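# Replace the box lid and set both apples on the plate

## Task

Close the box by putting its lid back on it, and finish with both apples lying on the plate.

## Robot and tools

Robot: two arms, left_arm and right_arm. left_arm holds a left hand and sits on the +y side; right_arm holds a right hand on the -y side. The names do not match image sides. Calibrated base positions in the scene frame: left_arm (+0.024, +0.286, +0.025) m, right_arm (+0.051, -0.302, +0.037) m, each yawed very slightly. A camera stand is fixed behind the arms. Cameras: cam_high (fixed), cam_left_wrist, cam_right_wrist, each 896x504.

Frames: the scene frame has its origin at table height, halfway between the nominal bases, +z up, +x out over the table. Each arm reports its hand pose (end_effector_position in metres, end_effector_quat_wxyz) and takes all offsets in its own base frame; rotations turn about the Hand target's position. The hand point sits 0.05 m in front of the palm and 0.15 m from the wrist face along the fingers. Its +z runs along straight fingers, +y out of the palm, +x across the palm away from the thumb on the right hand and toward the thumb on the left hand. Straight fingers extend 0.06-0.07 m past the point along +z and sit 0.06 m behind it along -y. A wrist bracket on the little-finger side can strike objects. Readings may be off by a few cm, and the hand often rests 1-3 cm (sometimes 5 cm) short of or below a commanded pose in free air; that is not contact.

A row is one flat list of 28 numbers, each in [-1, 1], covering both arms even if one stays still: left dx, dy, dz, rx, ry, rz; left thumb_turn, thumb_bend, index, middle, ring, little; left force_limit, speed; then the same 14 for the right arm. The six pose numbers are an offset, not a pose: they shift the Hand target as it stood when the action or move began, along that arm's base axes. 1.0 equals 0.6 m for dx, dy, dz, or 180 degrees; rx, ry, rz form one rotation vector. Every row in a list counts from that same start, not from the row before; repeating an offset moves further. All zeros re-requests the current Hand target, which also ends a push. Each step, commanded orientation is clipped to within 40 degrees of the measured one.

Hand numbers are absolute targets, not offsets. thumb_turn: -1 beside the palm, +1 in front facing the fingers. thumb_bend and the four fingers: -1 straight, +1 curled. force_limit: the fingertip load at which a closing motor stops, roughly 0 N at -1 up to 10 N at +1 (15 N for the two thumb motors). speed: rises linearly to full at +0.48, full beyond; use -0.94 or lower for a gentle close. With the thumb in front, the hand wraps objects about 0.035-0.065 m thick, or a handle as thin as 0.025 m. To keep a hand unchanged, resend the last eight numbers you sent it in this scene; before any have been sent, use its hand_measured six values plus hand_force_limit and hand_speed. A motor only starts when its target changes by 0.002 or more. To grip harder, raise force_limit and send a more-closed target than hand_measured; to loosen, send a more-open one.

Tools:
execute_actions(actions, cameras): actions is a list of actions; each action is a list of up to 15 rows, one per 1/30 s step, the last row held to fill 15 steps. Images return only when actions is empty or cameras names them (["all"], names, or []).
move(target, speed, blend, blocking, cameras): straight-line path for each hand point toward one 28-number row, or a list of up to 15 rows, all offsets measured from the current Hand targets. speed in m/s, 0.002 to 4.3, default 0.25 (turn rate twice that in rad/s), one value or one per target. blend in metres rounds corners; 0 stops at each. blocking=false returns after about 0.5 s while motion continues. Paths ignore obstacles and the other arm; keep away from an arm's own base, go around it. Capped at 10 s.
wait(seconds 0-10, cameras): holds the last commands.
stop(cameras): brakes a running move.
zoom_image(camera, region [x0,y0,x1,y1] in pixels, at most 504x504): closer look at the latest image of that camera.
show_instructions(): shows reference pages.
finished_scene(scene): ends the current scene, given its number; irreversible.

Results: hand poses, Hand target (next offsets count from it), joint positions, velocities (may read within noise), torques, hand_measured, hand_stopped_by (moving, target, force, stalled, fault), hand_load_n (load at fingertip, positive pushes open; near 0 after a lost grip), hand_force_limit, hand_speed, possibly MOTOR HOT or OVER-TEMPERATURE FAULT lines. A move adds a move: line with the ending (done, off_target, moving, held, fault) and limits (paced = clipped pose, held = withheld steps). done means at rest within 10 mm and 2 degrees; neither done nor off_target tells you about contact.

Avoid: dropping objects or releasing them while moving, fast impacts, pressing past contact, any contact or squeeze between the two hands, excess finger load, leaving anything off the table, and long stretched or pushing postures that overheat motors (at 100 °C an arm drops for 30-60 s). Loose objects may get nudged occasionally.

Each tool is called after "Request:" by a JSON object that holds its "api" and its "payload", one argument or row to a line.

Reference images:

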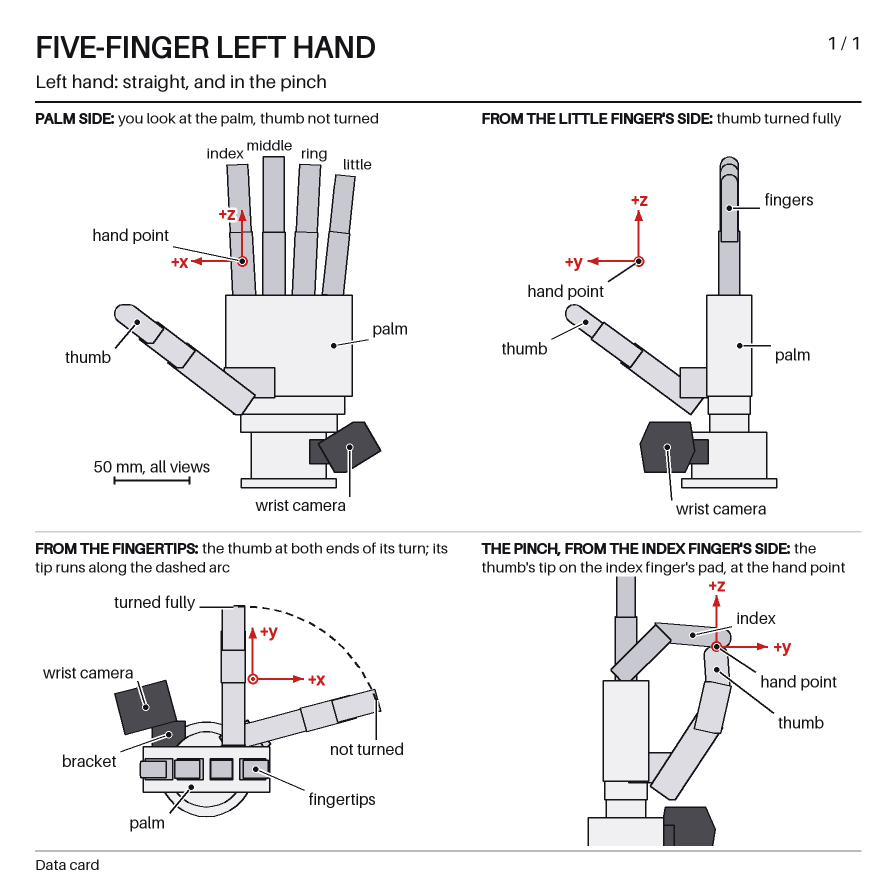

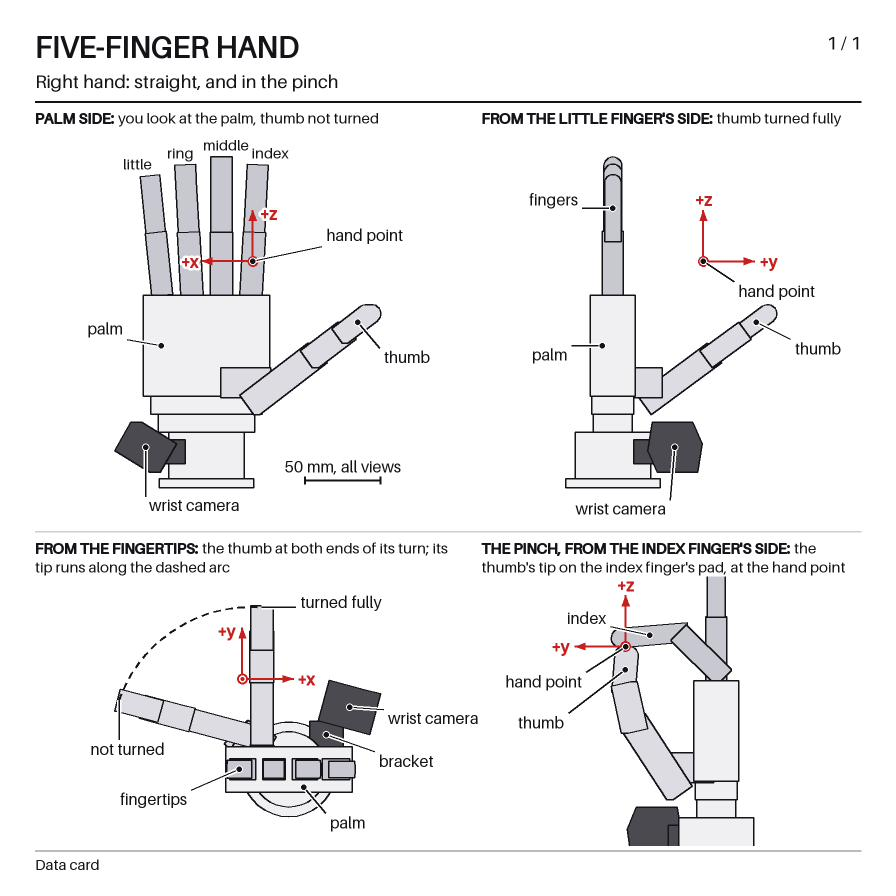

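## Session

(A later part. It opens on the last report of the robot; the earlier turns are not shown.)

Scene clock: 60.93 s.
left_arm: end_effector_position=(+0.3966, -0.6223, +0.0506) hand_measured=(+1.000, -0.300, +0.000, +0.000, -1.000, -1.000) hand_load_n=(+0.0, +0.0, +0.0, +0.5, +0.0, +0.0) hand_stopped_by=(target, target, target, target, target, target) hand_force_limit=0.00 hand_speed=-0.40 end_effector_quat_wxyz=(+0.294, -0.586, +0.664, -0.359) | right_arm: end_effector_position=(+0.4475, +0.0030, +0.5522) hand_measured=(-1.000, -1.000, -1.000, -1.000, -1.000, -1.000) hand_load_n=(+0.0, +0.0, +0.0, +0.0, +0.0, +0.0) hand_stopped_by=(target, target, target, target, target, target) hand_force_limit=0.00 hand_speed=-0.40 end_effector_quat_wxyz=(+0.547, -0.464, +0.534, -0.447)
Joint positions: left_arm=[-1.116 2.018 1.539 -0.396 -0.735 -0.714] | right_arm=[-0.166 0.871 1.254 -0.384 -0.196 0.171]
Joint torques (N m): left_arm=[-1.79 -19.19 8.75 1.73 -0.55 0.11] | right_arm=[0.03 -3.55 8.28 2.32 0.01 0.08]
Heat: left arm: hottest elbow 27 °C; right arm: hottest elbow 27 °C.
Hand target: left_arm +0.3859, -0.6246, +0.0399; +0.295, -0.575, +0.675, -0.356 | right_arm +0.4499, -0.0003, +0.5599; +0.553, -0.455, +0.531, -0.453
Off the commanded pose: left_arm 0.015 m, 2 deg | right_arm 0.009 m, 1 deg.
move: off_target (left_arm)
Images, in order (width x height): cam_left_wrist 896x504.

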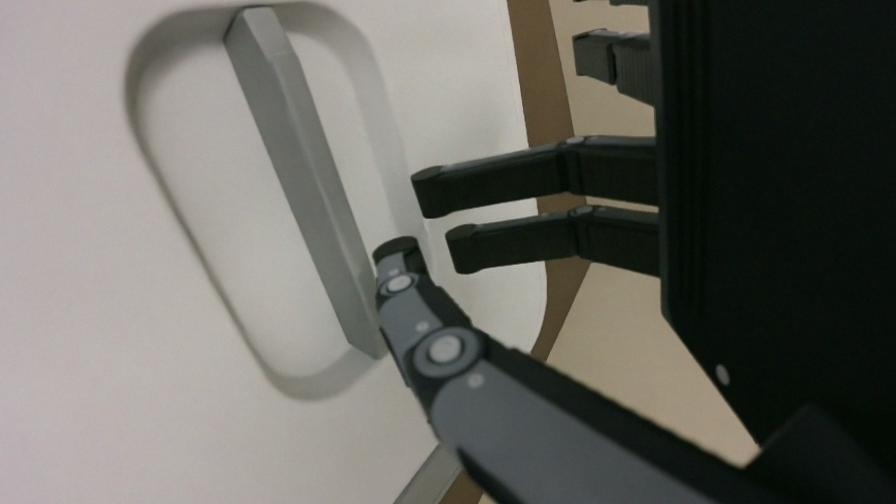

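Request:
{"api": "move", "payload": {
  "target": [-0.027,0.023,0,0,0,0,1,-0.3,0,0,-1,-1,0,-0.4,0,0,0,0,0,0,-1,-1,-1,-1,-1,-1,0,-0.4],
  "cameras": ["cam_left_wrist"],
  "speed": 0.1
}}

Scene clock: 62.77 s.
left_arm: end_effector_position=(+0.3790, -0.6079, +0.0398) hand_measured=(+1.000, -0.300, +0.000, +0.000, -1.000, -1.000) hand_load_n=(+0.0, +0.0, +0.0, +0.0, +0.0, +0.0) hand_stopped_by=(target, target, target, target, target, target) hand_force_limit=0.00 hand_speed=-0.40 end_effector_quat_wxyz=(+0.298, -0.579, +0.672, -0.351) | right_arm: end_effector_position=(+0.4475, +0.0030, +0.5522) hand_measured=(-1.000, -1.000, -1.000, -1.000, -1.000, -1.000) hand_load_n=(+0.0, +0.0, +0.0, +0.0, +0.0, +0.0) hand_stopped_by=(target, target, target, target, target, target) hand_force_limit=0.00 hand_speed=-0.40 end_effector_quat_wxyz=(+0.547, -0.464, +0.534, -0.447)
Joint positions: left_arm=[-1.132 1.991 1.47 -0.378 -0.744 -0.713] | right_arm=[-0.166 0.871 1.254 -0.384 -0.196 0.171]
Joint torques (N m): left_arm=[-1.55 -19.9 8.47 1.54 -0.56 -0.07] | right_arm=[0.15 -3.55 8.2 2.22 0.02 0.08]
Heat: left arm: hottest elbow 27 °C; right arm: hottest elbow 27 °C.
Hand target: left_arm +0.3698, -0.6109, +0.0401; +0.295, -0.575, +0.674, -0.356 | right_arm +0.4499, -0.0003, +0.5599; +0.553, -0.455, +0.531, -0.453
Off the commanded pose: left_arm 0.010 m, 1 deg | right_arm 0.009 m, 1 deg.
move: done
Images, in order (width x height): cam_left_wrist 896x504.

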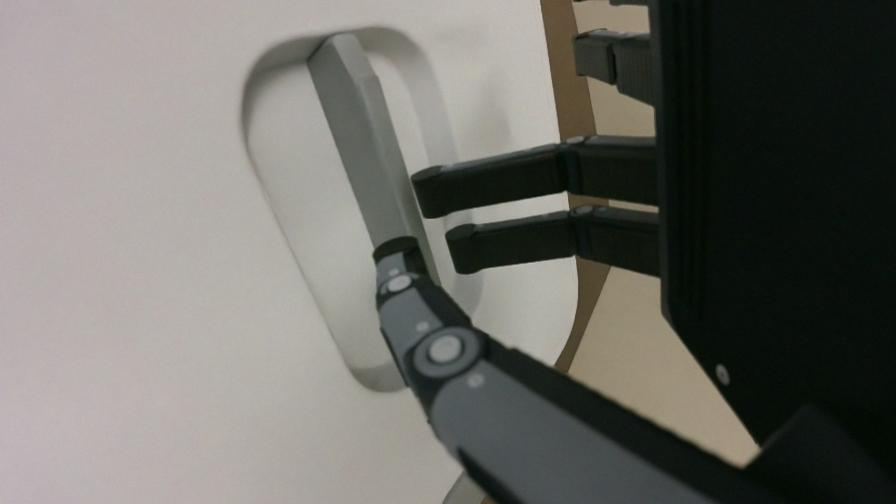

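Request:
{"api": "move", "payload": {
  "target": [0,0,-0.027,0,0,0,1,-0.3,0,0,-1,-1,0,-0.4,0,0,0,0,0,0,-1,-1,-1,-1,-1,-1,0,-0.4],
  "cameras": ["cam_left_wrist"],
  "speed": 0.05
}}

Scene clock: 64.17 s.
left_arm: end_effector_position=(+0.3798, -0.6094, +0.0381) hand_measured=(+1.000, -0.300, +0.000, +0.000, -1.000, -1.000) hand_load_n=(-0.5, +0.5, +0.0, +0.0, -0.5, +0.0) hand_stopped_by=(target, target, target, target, target, target) hand_force_limit=0.00 hand_speed=-0.40 end_effector_quat_wxyz=(+0.295, -0.581, +0.668, -0.360) | right_arm: end_effector_position=(+0.4475, +0.0030, +0.5522) hand_measured=(-1.000, -1.000, -1.000, -1.000, -1.000, -1.000) hand_load_n=(-0.5, +0.0, +0.0, +0.0, +0.0, +0.0) hand_stopped_by=(target, target, target, target, target, target) hand_force_limit=0.00 hand_speed=-0.40 end_effector_quat_wxyz=(+0.547, -0.464, +0.534, -0.447)
Joint positions: left_arm=[-1.132 1.991 1.456 -0.344 -0.744 -0.713] | right_arm=[-0.166 0.871 1.254 -0.384 -0.196 0.171]
Joint torques (N m): left_arm=[-1.61 -18.08 8.4 1.66 -0.55 -0.07] | right_arm=[-0.21 -3.55 8.28 2.28 0.03 0.07]
Heat: left arm: hottest elbow 27 °C; right arm: hottest elbow 27 °C.
Hand target: left_arm +0.3698, -0.6108, +0.0239; +0.295, -0.575, +0.675, -0.356 | right_arm +0.4499, -0.0003, +0.5599; +0.553, -0.455, +0.531, -0.453
Off the commanded pose: left_arm 0.017 m, 1 deg | right_arm 0.009 m, 1 deg.
move: off_target (left_arm)
Images, in order (width x height): cam_left_wrist 896x504.

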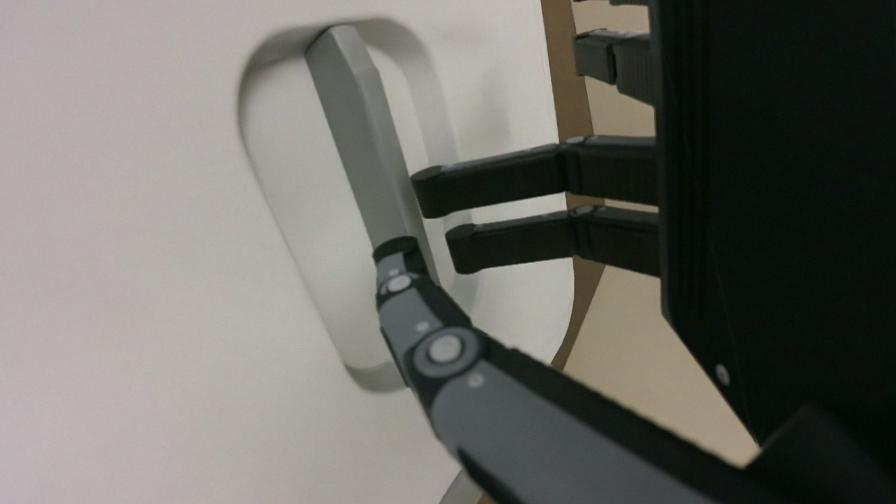

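Request:
{"api": "move", "payload": {
  "target": [0,0,-0.02,0,0,0,1,-0.3,0,0,-1,-1,0,-0.4,0,0,0,0,0,0,-1,-1,-1,-1,-1,-1,0,-0.4],
  "cameras": ["cam_left_wrist"],
  "speed": 0.05
}}

Scene clock: 65.30 s.
left_arm: end_effector_position=(+0.3802, -0.6096, +0.0300) hand_measured=(+1.000, -0.300, +0.000, +0.000, -1.000, -1.000) hand_load_n=(+0.0, +0.0, +0.0, -0.5, +0.0, +0.0) hand_stopped_by=(target, target, target, target, target, target) hand_force_limit=0.00 hand_speed=-0.40 end_effector_quat_wxyz=(+0.295, -0.581, +0.666, -0.362) | right_arm: end_effector_position=(+0.4475, +0.0030, +0.5522) hand_measured=(-1.000, -1.000, -1.000, -1.000, -1.000, -1.000) hand_load_n=(+0.0, +0.0, +0.0, +0.0, +0.5, +0.0) hand_stopped_by=(target, target, target, target, target, target) hand_force_limit=0.00 hand_speed=-0.40 end_effector_quat_wxyz=(+0.547, -0.464, +0.534, -0.447)
Joint positions: left_arm=[-1.132 2.001 1.446 -0.318 -0.745 -0.713] | right_arm=[-0.166 0.871 1.254 -0.384 -0.196 0.171]
Joint torques (N m): left_arm=[-1.61 -17.61 8.42 1.57 -0.5 -0.06] | right_arm=[0.15 -3.55 8.16 2.24 0.01 0.06]
Heat: left arm: hottest elbow 27 °C; right arm: hottest elbow 27 °C.
Hand target: left_arm +0.3698, -0.6107, +0.0118; +0.295, -0.575, +0.674, -0.356 | right_arm +0.4499, -0.0003, +0.5599; +0.553, -0.455, +0.531, -0.453
Off the commanded pose: left_arm 0.021 m, 1 deg | right_arm 0.009 m, 1 deg.
move: off_target (left_arm)
Images, in order (width x height): cam_left_wrist 896x504.

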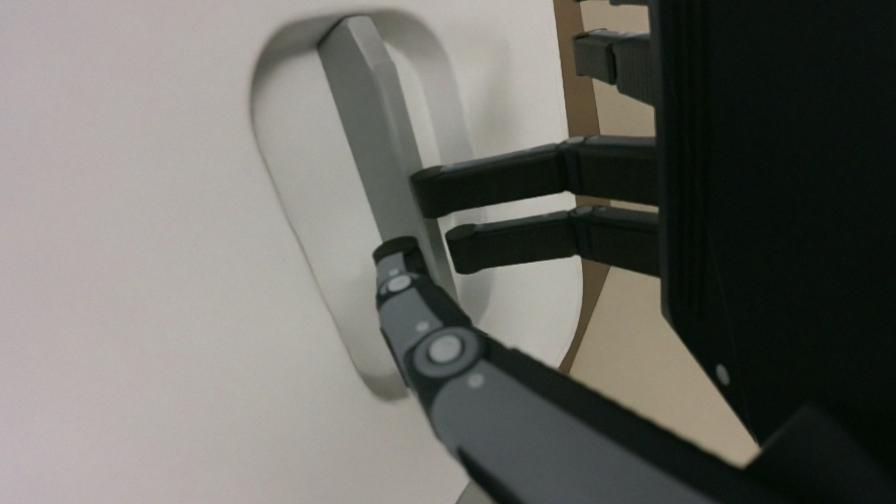

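Request:
{"api": "move", "payload": {
  "target": [0.018,-0.003,-0.010,0,0,0,1,-0.3,0,0,-1,-1,0,-0.4,0,0,0,0,0,0,-1,-1,-1,-1,-1,-1,0,-0.4],
  "cameras": ["cam_left_wrist"],
  "speed": 0.05
}}

Scene clock: 67.40 s.
left_arm: end_effector_position=(+0.3811, -0.6117, +0.0295) hand_measured=(+1.000, -0.300, +0.000, +0.000, -1.000, -1.000) hand_load_n=(+0.0, +0.0, +0.0, -1.5, +0.0, +0.0) hand_stopped_by=(target, target, target, target, target, target) hand_force_limit=0.00 hand_speed=-0.40 end_effector_quat_wxyz=(+0.295, -0.580, +0.666, -0.366) | right_arm: end_effector_position=(+0.4475, +0.0030, +0.5522) hand_measured=(-1.000, -1.000, -1.000, -1.000, -1.000, -1.000) hand_load_n=(+0.0, +0.0, +0.0, +0.0, +0.0, +0.0) hand_stopped_by=(target, target, target, target, target, target) hand_force_limit=0.00 hand_speed=-0.40 end_effector_quat_wxyz=(+0.547, -0.464, +0.534, -0.447)
Joint positions: left_arm=[-1.132 2.004 1.446 -0.304 -0.745 -0.707] | right_arm=[-0.166 0.871 1.254 -0.384 -0.196 0.171]
Joint torques (N m): left_arm=[-0.26 -16.38 9.62 1.61 -0.12 -0.07] | right_arm=[-0.15 -3.55 8.2 2.25 0.05 0.06]
Heat: left arm: hottest elbow 27 °C; right arm: hottest elbow 27 °C.
Hand target: left_arm +0.3806, -0.6125, +0.0058; +0.295, -0.575, +0.675, -0.356 | right_arm +0.4499, -0.0003, +0.5599; +0.553, -0.455, +0.531, -0.453
Off the commanded pose: left_arm 0.024 m, 2 deg | right_arm 0.009 m, 1 deg.
move: off_target (left_arm)
Images, in order (width x height): cam_left_wrist 896x504.

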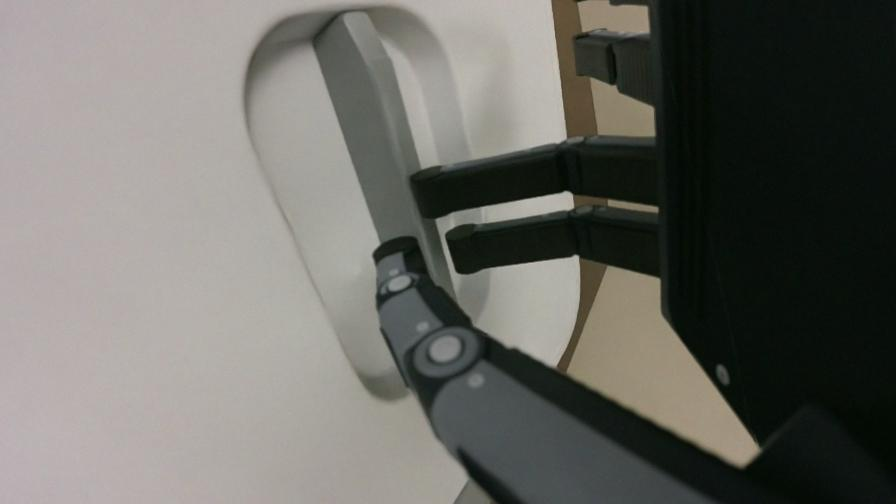

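Request:
{"api": "move", "payload": {
  "target": [0.025,-0.003,0.06,0,0,0,1,-0.3,0,0,-1,-1,0,-0.4,0,0,0,0,0,0,-1,-1,-1,-1,-1,-1,0,-0.4],
  "cameras": ["cam_left_wrist"],
  "speed": 0.05
}}

Scene clock: 69.07 s.
left_arm: end_effector_position=(+0.3820, -0.6084, +0.0295) hand_measured=(+1.000, -0.300, +0.000, +0.000, -1.000, -1.000) hand_load_n=(+0.0, +0.0, +0.0, +0.5, +0.0, +0.0) hand_stopped_by=(target, target, target, target, target, target) hand_force_limit=0.00 hand_speed=-0.40 end_effector_quat_wxyz=(+0.293, -0.577, +0.675, -0.354) | right_arm: end_effector_position=(+0.4475, +0.0030, +0.5522) hand_measured=(-1.000, -1.000, -1.000, -1.000, -1.000, -1.000) hand_load_n=(+0.0, +0.0, +0.0, +0.0, +0.0, +0.0) hand_stopped_by=(target, target, target, target, target, target) hand_force_limit=0.00 hand_speed=-0.40 end_effector_quat_wxyz=(+0.547, -0.464, +0.534, -0.447)
Joint positions: left_arm=[-1.125 2.004 1.459 -0.34 -0.727 -0.697] | right_arm=[-0.166 0.871 1.254 -0.384 -0.196 0.171]
Joint torques (N m): left_arm=[0.91 -18.84 13.09 0.31 -0.31 0.12] | right_arm=[0.15 -3.49 8.28 2.3 0.03 0.07]
Heat: left arm: hottest elbow 27 °C; right arm: hottest elbow 28 °C.
Hand target: left_arm +0.3956, -0.6144, +0.0417; +0.295, -0.575, +0.675, -0.356 | right_arm +0.4499, -0.0003, +0.5599; +0.553, -0.455, +0.531, -0.453
Off the commanded pose: left_arm 0.019 m, 0 deg | right_arm 0.009 m, 1 deg.
move: off_target (left_arm)
Images, in order (width x height): cam_left_wrist 896x504.

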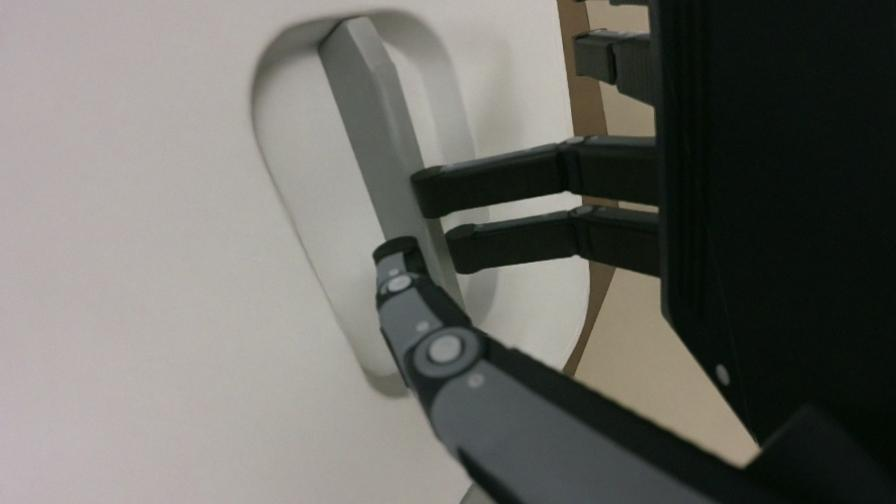

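Request:
{"api": "move", "payload": {
  "target": [0.015,0.0,0.05,0,0,0,1,-0.3,0,0,-1,-1,0,-0.4,0,0,0,0,0,0,-1,-1,-1,-1,-1,-1,0,-0.4],
  "cameras": ["cam_left_wrist"],
  "speed": 0.1
}}

Scene clock: 70.87 s.
left_arm: end_effector_position=(+0.3856, -0.5993, +0.0409) hand_measured=(+1.000, -0.300, +0.000, +0.000, -1.000, -1.000) hand_load_n=(+0.0, +0.0, +0.0, +0.0, +0.0, +0.0) hand_stopped_by=(target, target, target, target, target, target) hand_force_limit=0.00 hand_speed=-0.40 end_effector_quat_wxyz=(+0.298, -0.572, +0.686, -0.336) | right_arm: end_effector_position=(+0.4475, +0.0030, +0.5522) hand_measured=(-1.000, -1.000, -1.000, -1.000, -1.000, -1.000) hand_load_n=(+0.0, +0.0, +0.0, +0.0, +0.0, +0.0) hand_stopped_by=(target, target, target, target, target, target) hand_force_limit=0.00 hand_speed=-0.40 end_effector_quat_wxyz=(+0.547, -0.464, +0.534, -0.447)
Joint positions: left_arm=[-1.113 1.986 1.48 -0.41 -0.718 -0.678] | right_arm=[-0.166 0.871 1.254 -0.384 -0.196 0.171]
Joint torques (N m): left_arm=[0.91 -19.96 14.52 0.73 -0.39 0.09] | right_arm=[0.09 -3.66 8.23 2.24 0.01 0.07]
Heat: left arm: hottest elbow 28 °C; right arm: hottest elbow 28 °C.
Hand target: left_arm +0.4045, -0.6145, +0.0719; +0.295, -0.575, +0.675, -0.356 | right_arm +0.4499, -0.0003, +0.5599; +0.553, -0.455, +0.531, -0.453
Off the commanded pose: left_arm 0.039 m, 3 deg | right_arm 0.009 m, 1 deg.
move: off_target (left_arm)
Images, in order (width x height): cam_left_wrist 896x504.

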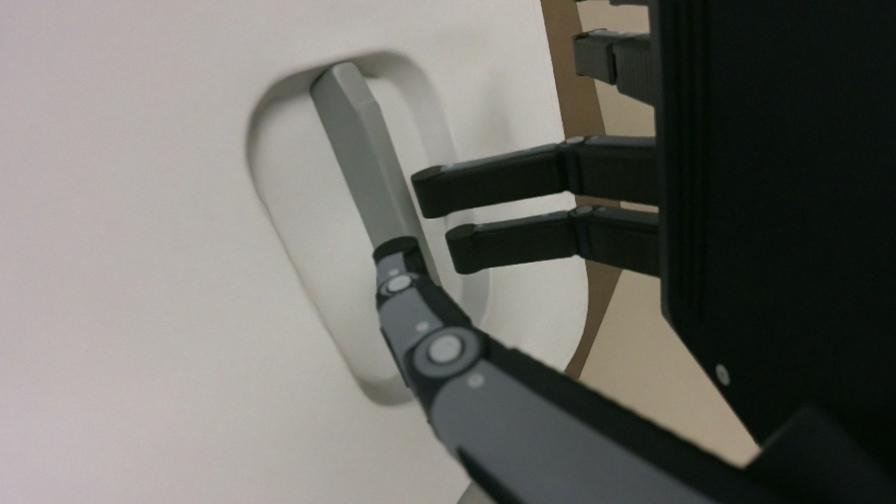

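Request:
{"api": "move", "payload": {
  "target": [
    [0.025,-0.015,0.0,0,0,0,1,-0.3,0,0,-1,-1,0,-0.4,0,0,0,0,0,0,-1,-1,-1,-1,-1,-1,0,-0.4],
    [-0.008,0.0,-0.095,0,0,0,1,-0.3,0,0,-1,-1,0,-0.4,0,0,0,0,0,0,-1,-1,-1,-1,-1,-1,0,-0.4]
  ],
  "cameras": ["cam_left_wrist"],
  "speed": 0.06
}}

Scene clock: 74.67 s.
left_arm: end_effector_position=(+0.4053, -0.6141, +0.0293) hand_measured=(+1.000, -0.300, +0.000, +0.000, -1.000, -1.000) hand_load_n=(+0.0, +0.0, +0.0, +0.0, +0.0, +0.0) hand_stopped_by=(target, target, target, target, target, target) hand_force_limit=0.00 hand_speed=-0.40 end_effector_quat_wxyz=(+0.296, -0.576, +0.672, -0.360) | right_arm: end_effector_position=(+0.4475, +0.0030, +0.5522) hand_measured=(-1.000, -1.000, -1.000, -1.000, -1.000, -1.000) hand_load_n=(+0.0, +0.0, +0.0, +0.0, +0.0, +0.0) hand_stopped_by=(target, target, target, target, target, target) hand_force_limit=0.00 hand_speed=-0.40 end_effector_quat_wxyz=(+0.547, -0.464, +0.534, -0.447)
Joint positions: left_arm=[-1.098 2.035 1.501 -0.316 -0.718 -0.664] | right_arm=[-0.166 0.871 1.254 -0.384 -0.196 0.171]
Joint torques (N m): left_arm=[-1.03 -18.55 8.69 1.51 -0.53 -0.12] | right_arm=[-0.09 -3.66 8.24 2.25 -0.01 0.09]
Heat: left arm: hottest elbow 28 °C; right arm: hottest elbow 28 °C.
Hand target: left_arm +0.3997, -0.6144, +0.0148; +0.295, -0.575, +0.675, -0.356 | right_arm +0.4499, -0.0003, +0.5599; +0.553, -0.455, +0.531, -0.453
Off the commanded pose: left_arm 0.015 m, 1 deg | right_arm 0.009 m, 1 deg.
move: off_target (left_arm)
Images, in order (width x height): cam_left_wrist 896x504.

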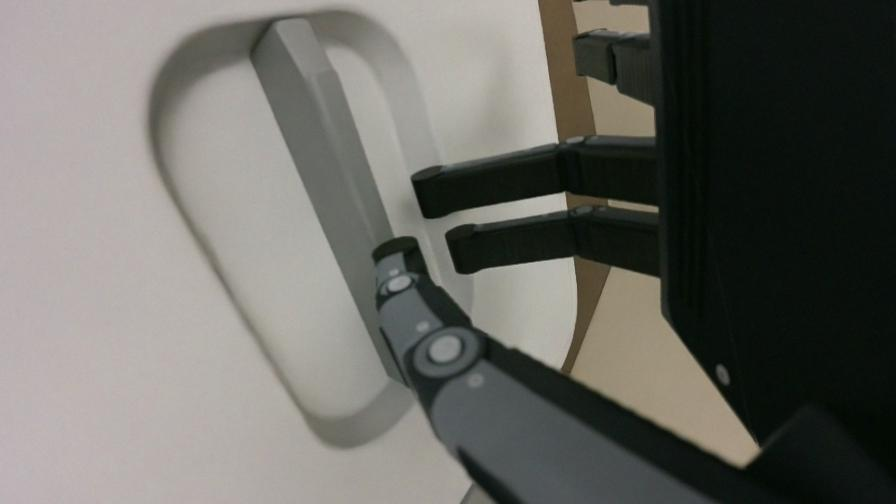

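Request:
{"api": "move", "payload": {
  "target": [-0.018,0.005,-0.025,0,0,0,1,-0.3,0,0,-1,-1,0,-0.4,0,0,0,0,0,0,-1,-1,-1,-1,-1,-1,0,-0.4],
  "cameras": ["cam_left_wrist"],
  "speed": 0.06
}}

Scene clock: 75.83 s.
left_arm: end_effector_position=(+0.3993, -0.6093, +0.0172) hand_measured=(+1.000, -0.300, +0.000, +0.000, -1.000, -1.000) hand_load_n=(+0.5, +0.5, +0.0, +0.0, +0.0, +0.0) hand_stopped_by=(target, target, target, target, target, target) hand_force_limit=0.00 hand_speed=-0.40 end_effector_quat_wxyz=(+0.298, -0.576, +0.671, -0.360) | right_arm: end_effector_position=(+0.4475, +0.0030, +0.5522) hand_measured=(-1.000, -1.000, -1.000, -1.000, -1.000, -1.000) hand_load_n=(+0.0, +0.0, +0.0, +0.0, +0.0, +0.0) hand_stopped_by=(target, target, target, target, target, target) hand_force_limit=0.00 hand_speed=-0.40 end_effector_quat_wxyz=(+0.547, -0.464, +0.534, -0.447)
Joint positions: left_arm=[-1.104 2.037 1.466 -0.284 -0.726 -0.67] | right_arm=[-0.166 0.871 1.254 -0.384 -0.196 0.171]
Joint torques (N m): left_arm=[-1.61 -18.08 8.36 1.63 -0.54 -0.21] | right_arm=[-0.21 -3.78 8.28 2.28 0 0.07]
Heat: left arm: hottest elbow 28 °C; right arm: hottest elbow 28 °C.
Hand target: left_arm +0.3889, -0.6114, -0.0001; +0.295, -0.575, +0.674, -0.356 | right_arm +0.4499, -0.0003, +0.5599; +0.553, -0.455, +0.531, -0.453
Off the commanded pose: left_arm 0.020 m, 1 deg | right_arm 0.009 m, 1 deg.
move: off_target (left_arm)
Images, in order (width x height): cam_left_wrist 896x504.

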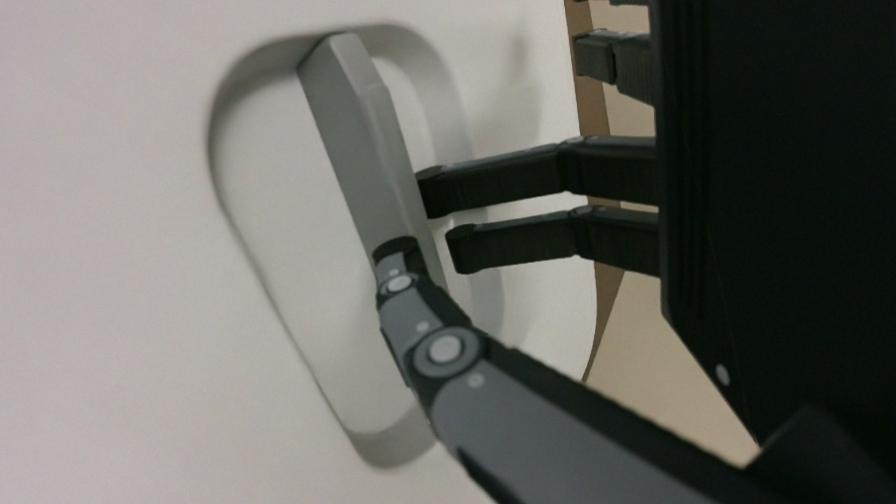

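Request:
{"api": "zoom_image", "payload": {
  "camera": "cam_left_wrist",
  "region": [300, 100, 560, 340]
}}

Scaled by 1.938.

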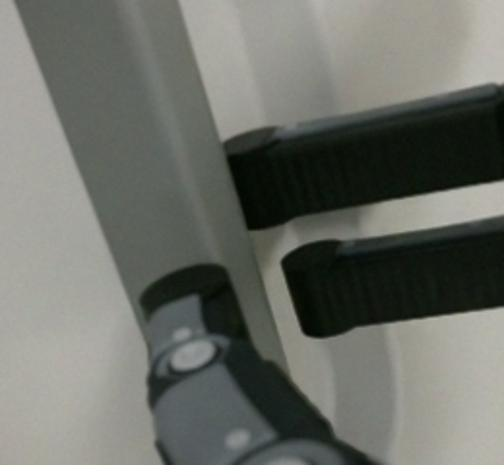

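Request:
{"api": "move", "payload": {
  "target": [0,0,0,0,0,0,1,0.3,0.5,0.5,-1,-1,0,-0.9,0,0,0,0,0,0,-1,-1,-1,-1,-1,-1,0,-0.4],
  "cameras": ["cam_left_wrist"],
  "speed": 0.06
}}

Request:
{"api": "zoom_image", "payload": {
  "camera": "cam_left_wrist",
  "region": [300, 100, 560, 340]
}}

Scene clock: 77.90 s.
left_arm: end_effector_position=(+0.3997, -0.6093, +0.0166) hand_measured=(+1.000, -0.124, +0.286, +0.146, -1.000, -1.000) hand_load_n=(-5.5, +7.5, +4.0, +0.0, +0.0, +0.0) hand_stopped_by=(target, force, force, force, target, target) hand_force_limit=0.00 hand_speed=-0.90 end_effector_quat_wxyz=(+0.298, -0.577, +0.670, -0.360) | right_arm: end_effector_position=(+0.4475, +0.0030, +0.5522) hand_measured=(-1.000, -1.000, -1.000, -1.000, -1.000, -1.000) hand_load_n=(+0.0, +0.0, +0.0, +0.0, +0.0, +0.0) hand_stopped_by=(target, target, target, target, target, target) hand_force_limit=0.00 hand_speed=-0.40 end_effector_quat_wxyz=(+0.547, -0.464, +0.534, -0.447)
Joint positions: left_arm=[-1.104 2.038 1.466 -0.282 -0.728 -0.671] | right_arm=[-0.166 0.871 1.254 -0.384 -0.196 0.171]
Joint torques (N m): left_arm=[-1.61 -18.2 8.36 1.54 -0.45 -0.18] | right_arm=[-0.03 -3.84 8.24 2.26 -0.01 0.08]
Heat: left arm: hottest elbow 28 °C; right arm: hottest elbow 28 °C.
Hand target: left_arm +0.3888, -0.6114, -0.0002; +0.295, -0.575, +0.675, -0.356 | right_arm +0.4499, -0.0003, +0.5599; +0.553, -0.455, +0.531, -0.453
Off the commanded pose: left_arm 0.020 m, 1 deg | right_arm 0.009 m, 1 deg.
move: off_target (left_arm)
Images, in order (width x height): cam_left_wrist 896x504.

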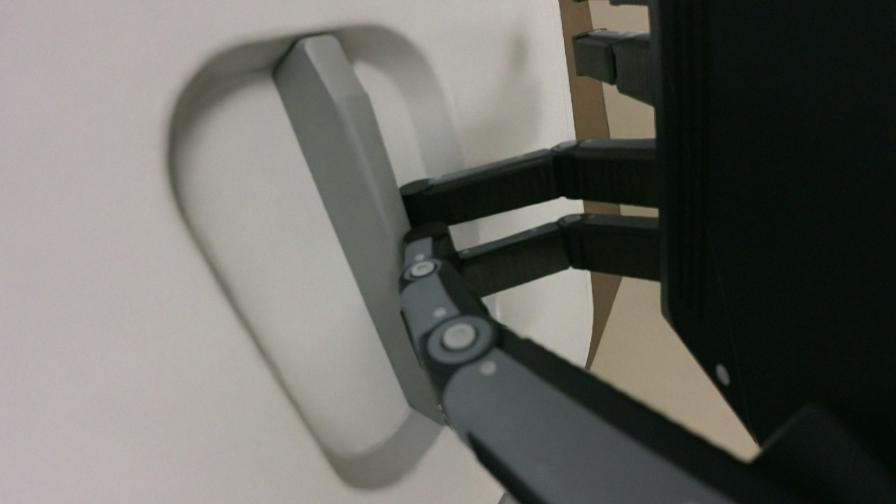

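Scaled by 1.938.

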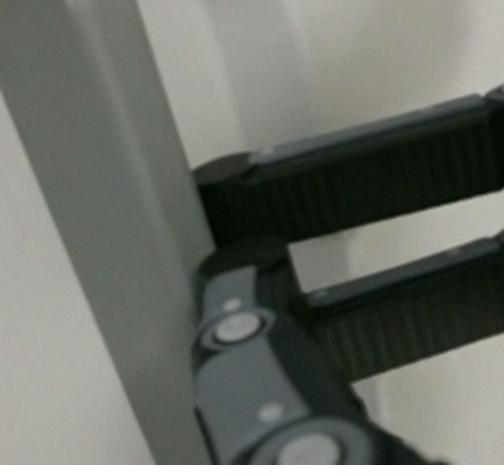

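Request:
{"api": "move", "payload": {
  "target": [0,0,0,0,0,0,1,-0.4,0,0,-1,-1,0,-0.6,0,0,0,0,0,0,-1,-1,-1,-1,-1,-1,0,-0.4],
  "cameras": ["cam_left_wrist"],
  "speed": 0.06
}}

Scene clock: 79.10 s.
left_arm: end_effector_position=(+0.4023, -0.6111, +0.0202) hand_measured=(+1.000, -0.398, +0.000, +0.000, -1.000, -1.000) hand_load_n=(-1.0, -2.0, +0.0, +0.0, +0.0, +0.0) hand_stopped_by=(target, target, target, target, target, target) hand_force_limit=0.00 hand_speed=-0.60 end_effector_quat_wxyz=(+0.300, -0.578, +0.664, -0.367) | right_arm: end_effector_position=(+0.4475, +0.0030, +0.5522) hand_measured=(-1.000, -1.000, -1.000, -1.000, -1.000, -1.000) hand_load_n=(+0.0, +0.0, +0.0, +0.0, +0.0, +0.0) hand_stopped_by=(target, target, target, target, target, target) hand_force_limit=0.00 hand_speed=-0.40 end_effector_quat_wxyz=(+0.547, -0.464, +0.534, -0.447)
Joint positions: left_arm=[-1.104 2.037 1.466 -0.267 -0.737 -0.673] | right_arm=[-0.166 0.871 1.254 -0.384 -0.196 0.171]
Joint torques (N m): left_arm=[-1.61 -18.14 8.36 1.02 -0.07 -0.17] | right_arm=[0.09 -3.43 8.29 2.24 0 0.08]
Heat: left arm: hottest elbow 28 °C; right arm: hottest elbow 28 °C.
Hand target: left_arm +0.3888, -0.6114, -0.0004; +0.295, -0.575, +0.675, -0.356 | right_arm +0.4499, -0.0003, +0.5599; +0.553, -0.455, +0.531, -0.453
Off the commanded pose: left_arm 0.024 m, 2 deg | right_arm 0.009 m, 1 deg.
move: off_target (left_arm)
Images, in order (width x height): cam_left_wrist 896x504.

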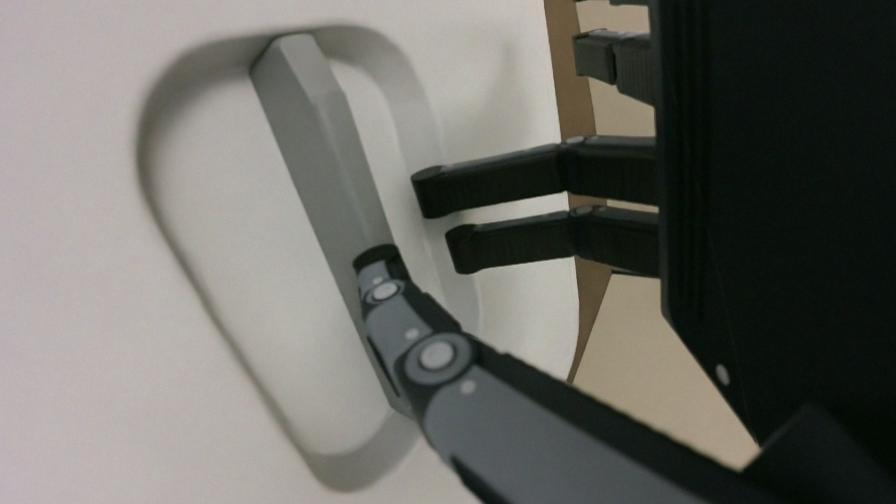

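Request:
{"api": "move", "payload": {
  "target": [
    [0.0,-0.01,0.13,0,0,0,1,-0.4,0,0,-1,-1,0,-0.6,0,0,0,0,0,0,-1,-1,-1,-1,-1,-1,0,-0.4],
    [-0.025,-0.003,0.08,0,0,0,1,-0.4,0,0,-1,-1,0,-0.6,0,0,0,0,0,0,-1,-1,-1,-1,-1,-1,0,-0.4],
    [-0.026,0.002,0.01,0,0,0,1,-0.4,0,0,-1,-1,0,-0.6,0,0,0,0,0,0,-1,-1,-1,-1,-1,-1,0,-0.4]
  ],
  "cameras": ["cam_left_wrist"],
  "speed": 0.08
}}

Scene clock: 83.17 s.
left_arm: end_effector_position=(+0.3839, -0.6096, +0.0287) hand_measured=(+1.000, -0.398, +0.000, +0.000, -1.000, -1.000) hand_load_n=(+0.0, +0.0, +0.0, +0.0, +0.0, +0.0) hand_stopped_by=(target, target, target, target, target, target) hand_force_limit=0.00 hand_speed=-0.60 end_effector_quat_wxyz=(+0.298, -0.578, +0.667, -0.364) | right_arm: end_effector_position=(+0.4475, +0.0030, +0.5522) hand_measured=(-1.000, -1.000, -1.000, -1.000, -1.000, -1.000) hand_load_n=(+0.0, +0.0, +0.0, +0.0, +0.0, +0.0) hand_stopped_by=(target, target, target, target, target, target) hand_force_limit=0.00 hand_speed=-0.40 end_effector_quat_wxyz=(+0.547, -0.464, +0.534, -0.447)
Joint positions: left_arm=[-1.128 2.006 1.446 -0.301 -0.746 -0.696] | right_arm=[-0.166 0.871 1.254 -0.384 -0.196 0.171]
Joint torques (N m): left_arm=[-1.49 -17.85 8.27 1.48 -0.32 -0.16] | right_arm=[0.09 -3.31 8.24 2.25 0.02 0.06]
Motor temperatures (°C): left_arm=[22 24 29 23 20 23] | right_arm=[24 22 28 23 20 23]
Heat: left arm: hottest elbow 29 °C; right arm: hottest elbow 28 °C.
Hand target: left_arm +0.3733, -0.6103, +0.0057; +0.295, -0.575, +0.675, -0.356 | right_arm +0.4499, -0.0003, +0.5599; +0.553, -0.455, +0.531, -0.453
Off the commanded pose: left_arm 0.025 m, 1 deg | right_arm 0.009 m, 1 deg.
move: off_target (left_arm)
Images, in order (width x height): cam_left_wrist 896x504.

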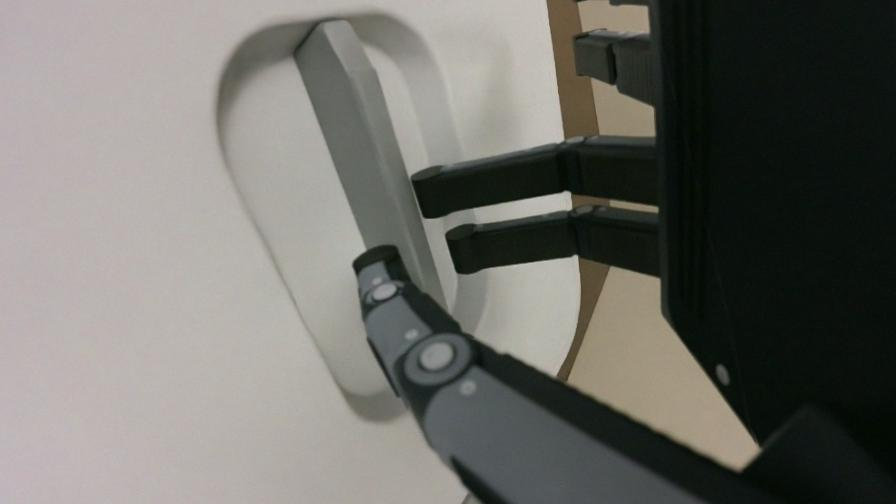

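Request:
{"api": "move", "payload": {
  "target": [
    [0.025,0,0.06,0,0,0,1,-0.4,0,0,-1,-1,0,-0.6,0,0,0,0,0,0,-1,-1,-1,-1,-1,-1,0,-0.4],
    [0.012,0.0,-0.033,0,0,0,1,-0.4,0,0,-1,-1,0,-0.6,0,0,0,0,0,0,-1,-1,-1,-1,-1,-1,0,-0.4]
  ],
  "cameras": ["cam_left_wrist"],
  "speed": 0.08
}}

Scene clock: 85.70 s.
left_arm: end_effector_position=(+0.3848, -0.6151, +0.0083) hand_measured=(+1.000, -0.398, +0.000, +0.000, -1.000, -1.000) hand_load_n=(+0.0, +0.0, +0.0, +0.0, +0.0, +0.0) hand_stopped_by=(target, target, target, target, target, target) hand_force_limit=0.00 hand_speed=-0.60 end_effector_quat_wxyz=(+0.294, -0.577, +0.668, -0.366) | right_arm: end_effector_position=(+0.4475, +0.0030, +0.5522) hand_measured=(-1.000, -1.000, -1.000, -1.000, -1.000, -1.000) hand_load_n=(+0.0, +0.0, +0.0, +0.0, +0.0, +0.0) hand_stopped_by=(target, target, target, target, target, target) hand_force_limit=0.00 hand_speed=-0.40 end_effector_quat_wxyz=(+0.547, -0.464, +0.534, -0.447)
Joint positions: left_arm=[-1.128 2.043 1.446 -0.258 -0.737 -0.696] | right_arm=[-0.166 0.871 1.254 -0.384 -0.196 0.171]
Joint torques (N m): left_arm=[-0.62 -17.67 7.99 1.66 -0.39 -0.07] | right_arm=[-0.09 -3.6 8.16 2.24 0.02 0.07]
Heat: left arm: hottest elbow 29 °C; right arm: hottest elbow 29 °C.
Hand target: left_arm +0.3805, -0.6103, -0.0139; +0.295, -0.575, +0.674, -0.356 | right_arm +0.4499, -0.0003, +0.5599; +0.553, -0.455, +0.531, -0.453
Off the commanded pose: left_arm 0.023 m, 1 deg | right_arm 0.009 m, 1 deg.
move: off_target (left_arm)
Images, in order (width x height): cam_left_wrist 896x504.

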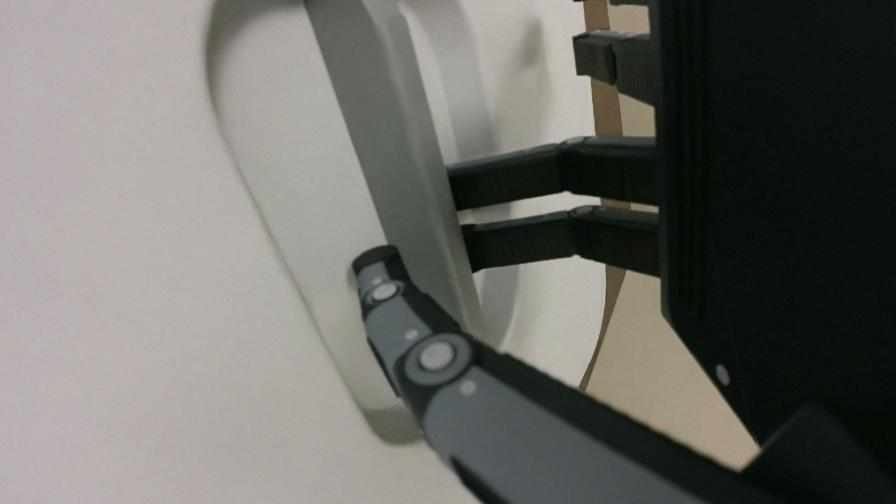

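Request:
{"api": "move", "payload": {
  "target": [0,0,0,0,0,0,1,0.3,0.5,0.5,-1,-1,0,-0.9,0,0,0,0,0,0,-1,-1,-1,-1,-1,-1,0,-0.4],
  "cameras": ["cam_left_wrist"],
  "speed": 0.06
}}

Request:
{"api": "zoom_image", "payload": {
  "camera": "cam_left_wrist",
  "region": [300, 100, 560, 340]
}}

Scene clock: 86.90 s.
left_arm: end_effector_position=(+0.3848, -0.6154, +0.0052) hand_measured=(+1.000, -0.300, +0.202, +0.156, -1.000, -1.000) hand_load_n=(+0.0, +7.5, +4.5, +6.0, +0.0, +0.0) hand_stopped_by=(target, force, force, force, target, target) hand_force_limit=0.00 hand_speed=-0.90 end_effector_quat_wxyz=(+0.294, -0.577, +0.668, -0.366) | right_arm: end_effector_position=(+0.4475, +0.0030, +0.5522) hand_measured=(-1.000, -1.000, -1.000, -1.000, -1.000, -1.000) hand_load_n=(+0.0, +0.0, +0.0, +0.0, +0.0, +0.0) hand_stopped_by=(target, target, target, target, target, target) hand_force_limit=0.00 hand_speed=-0.40 end_effector_quat_wxyz=(+0.547, -0.464, +0.534, -0.447)
Joint positions: left_arm=[-1.128 2.049 1.446 -0.254 -0.737 -0.696] | right_arm=[-0.166 0.871 1.254 -0.384 -0.196 0.171]
Joint torques (N m): left_arm=[-0.56 -18.08 8.01 1.48 -0.4 -0.07] | right_arm=[-0.09 -3.49 8.18 2.21 0.02 0.07]
Heat: left arm: hottest elbow 29 °C; right arm: hottest elbow 29 °C.
Hand target: left_arm +0.3804, -0.6104, -0.0139; +0.295, -0.575, +0.674, -0.356 | right_arm +0.4499, -0.0003, +0.5599; +0.553, -0.455, +0.531, -0.453
Off the commanded pose: left_arm 0.020 m, 1 deg | right_arm 0.009 m, 1 deg.
move: off_target (left_arm)
Images, in order (width x height): cam_left_wrist 896x504.

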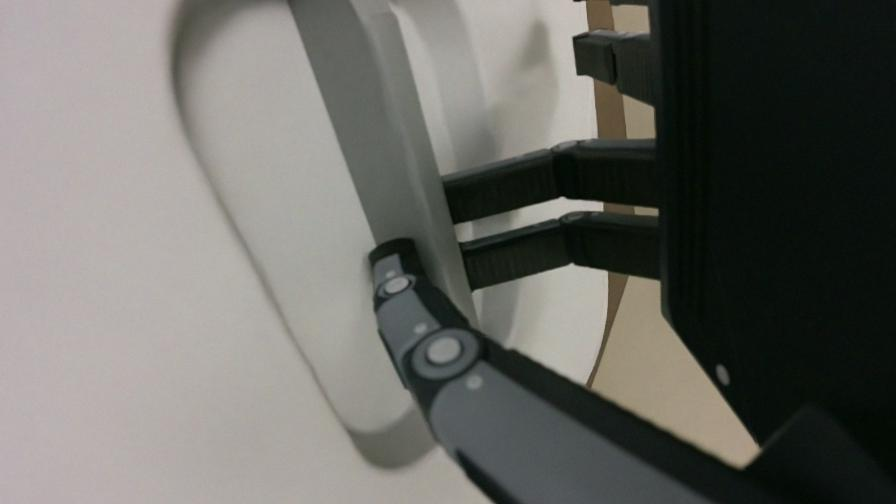

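Scaled by 1.938.

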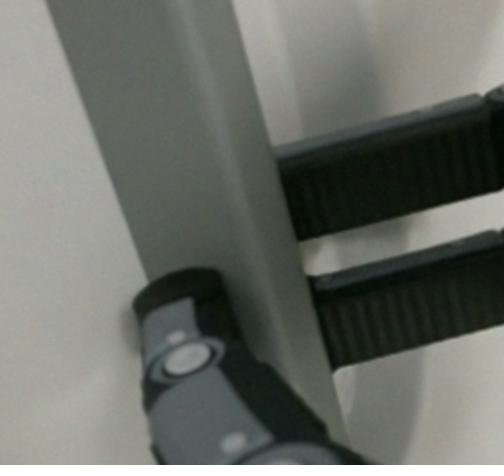

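Request:
{"api": "move", "payload": {
  "target": [0,0,0,0,0,0,1,0.35,0.55,0.55,-1,-1,0.5,-0.9,0,0,0,0,0,0,-1,-1,-1,-1,-1,-1,0,-0.4],
  "speed": 0.06
}}

Request:
{"api": "move", "payload": {
  "target": [0.03,-0.02,0.2,0,0,0,1,0.35,0.55,0.55,-1,-1,0.5,-0.9,0,0,0,0,0,0,-1,-1,-1,-1,-1,-1,0,-0.4],
  "cameras": ["cam_left_wrist","cam_high"],
  "speed": 0.06
}}

Scene clock: 87.67 s.
left_arm: end_effector_position=(+0.3848, -0.6153, +0.0049) hand_measured=(+1.000, -0.294, +0.210, +0.162, -1.000, -1.000) hand_load_n=(+0.5, +10.5, +7.5, +9.0, +0.0, +0.0) hand_stopped_by=(target, force, force, force, target, target) hand_force_limit=0.50 hand_speed=-0.90 end_effector_quat_wxyz=(+0.294, -0.577, +0.668, -0.366) | right_arm: end_effector_position=(+0.4475, +0.0030, +0.5522) hand_measured=(-1.000, -1.000, -1.000, -1.000, -1.000, -1.000) hand_load_n=(-0.5, +0.0, +0.0, +0.0, -0.5, +0.0) hand_stopped_by=(target, target, target, target, target, target) hand_force_limit=0.00 hand_speed=-0.40 end_effector_quat_wxyz=(+0.547, -0.464, +0.534, -0.447)
Joint positions: left_arm=[-1.128 2.049 1.446 -0.254 -0.737 -0.696] | right_arm=[-0.166 0.871 1.254 -0.384 -0.196 0.171]
Joint torques (N m): left_arm=[-0.56 -18.08 8.02 1.48 -0.4 -0.07] | right_arm=[-0.21 -3.49 8.24 2.29 0.01 0.08]
Heat: left arm: hottest elbow 29 °C; right arm: hottest elbow 29 °C.
Hand target: left_arm +0.3804, -0.6103, -0.0140; +0.295, -0.575, +0.675, -0.356 | right_arm +0.4499, -0.0003, +0.5599; +0.553, -0.455, +0.531, -0.453
Off the commanded pose: left_arm 0.020 m, 1 deg | right_arm 0.009 m, 1 deg.
move: off_target (left_arm)

Scene clock: 90.37 s.
left_arm: end_effector_position=(+0.3759, -0.5993, +0.0560) hand_measured=(+1.000, -0.296, +0.210, +0.162, -1.000, -1.000) hand_load_n=(-0.5, +8.5, +8.0, +9.0, +0.0, +0.0) hand_stopped_by=(target, force, force, force, target, target) hand_force_limit=0.50 hand_speed=-0.90 end_effector_quat_wxyz=(+0.301, -0.569, +0.695, -0.320) | right_arm: end_effector_position=(+0.4475, +0.0030, +0.5522) hand_measured=(-1.000, -1.000, -1.000, -1.000, -1.000, -1.000) hand_load_n=(+0.0, +0.0, +0.0, -0.5, +0.0, +0.0) hand_stopped_by=(target, target, target, target, target, target) hand_force_limit=0.00 hand_speed=-0.40 end_effector_quat_wxyz=(+0.547, -0.464, +0.534, -0.447)
Joint positions: left_arm=[-1.126 1.972 1.518 -0.507 -0.724 -0.691] | right_arm=[-0.166 0.871 1.254 -0.384 -0.196 0.171]
Joint torques (N m): left_arm=[0.97 -21.07 16.01 0.7 -0.55 0.06] | right_arm=[-0.38 -3.55 8.23 2.19 0 0.08]
Heat: left arm: hottest elbow 29 °C; right arm: hottest elbow 29 °C.
Hand target: left_arm +0.3986, -0.6222, +0.1061; +0.295, -0.575, +0.674, -0.356 | right_arm +0.4499, -0.0003, +0.5599; +0.553, -0.455, +0.531, -0.453
Off the commanded pose: left_arm 0.059 m, 5 deg | right_arm 0.009 m, 1 deg.
move: off_target (left_arm)
Images, in order (width x height): cam_high 896x504, cam_left_wrist 896x504.

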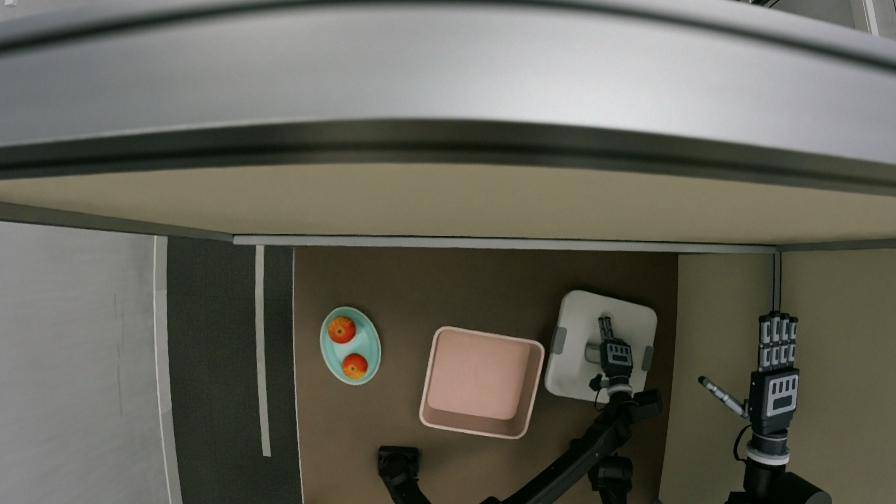

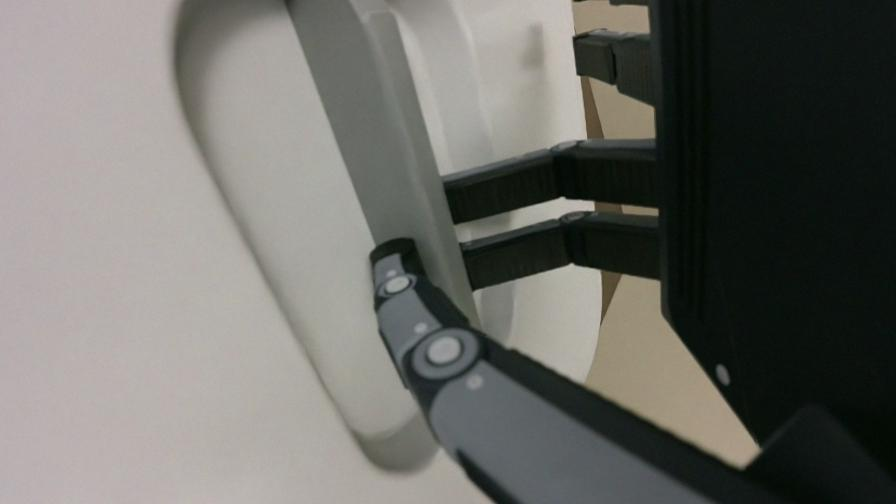

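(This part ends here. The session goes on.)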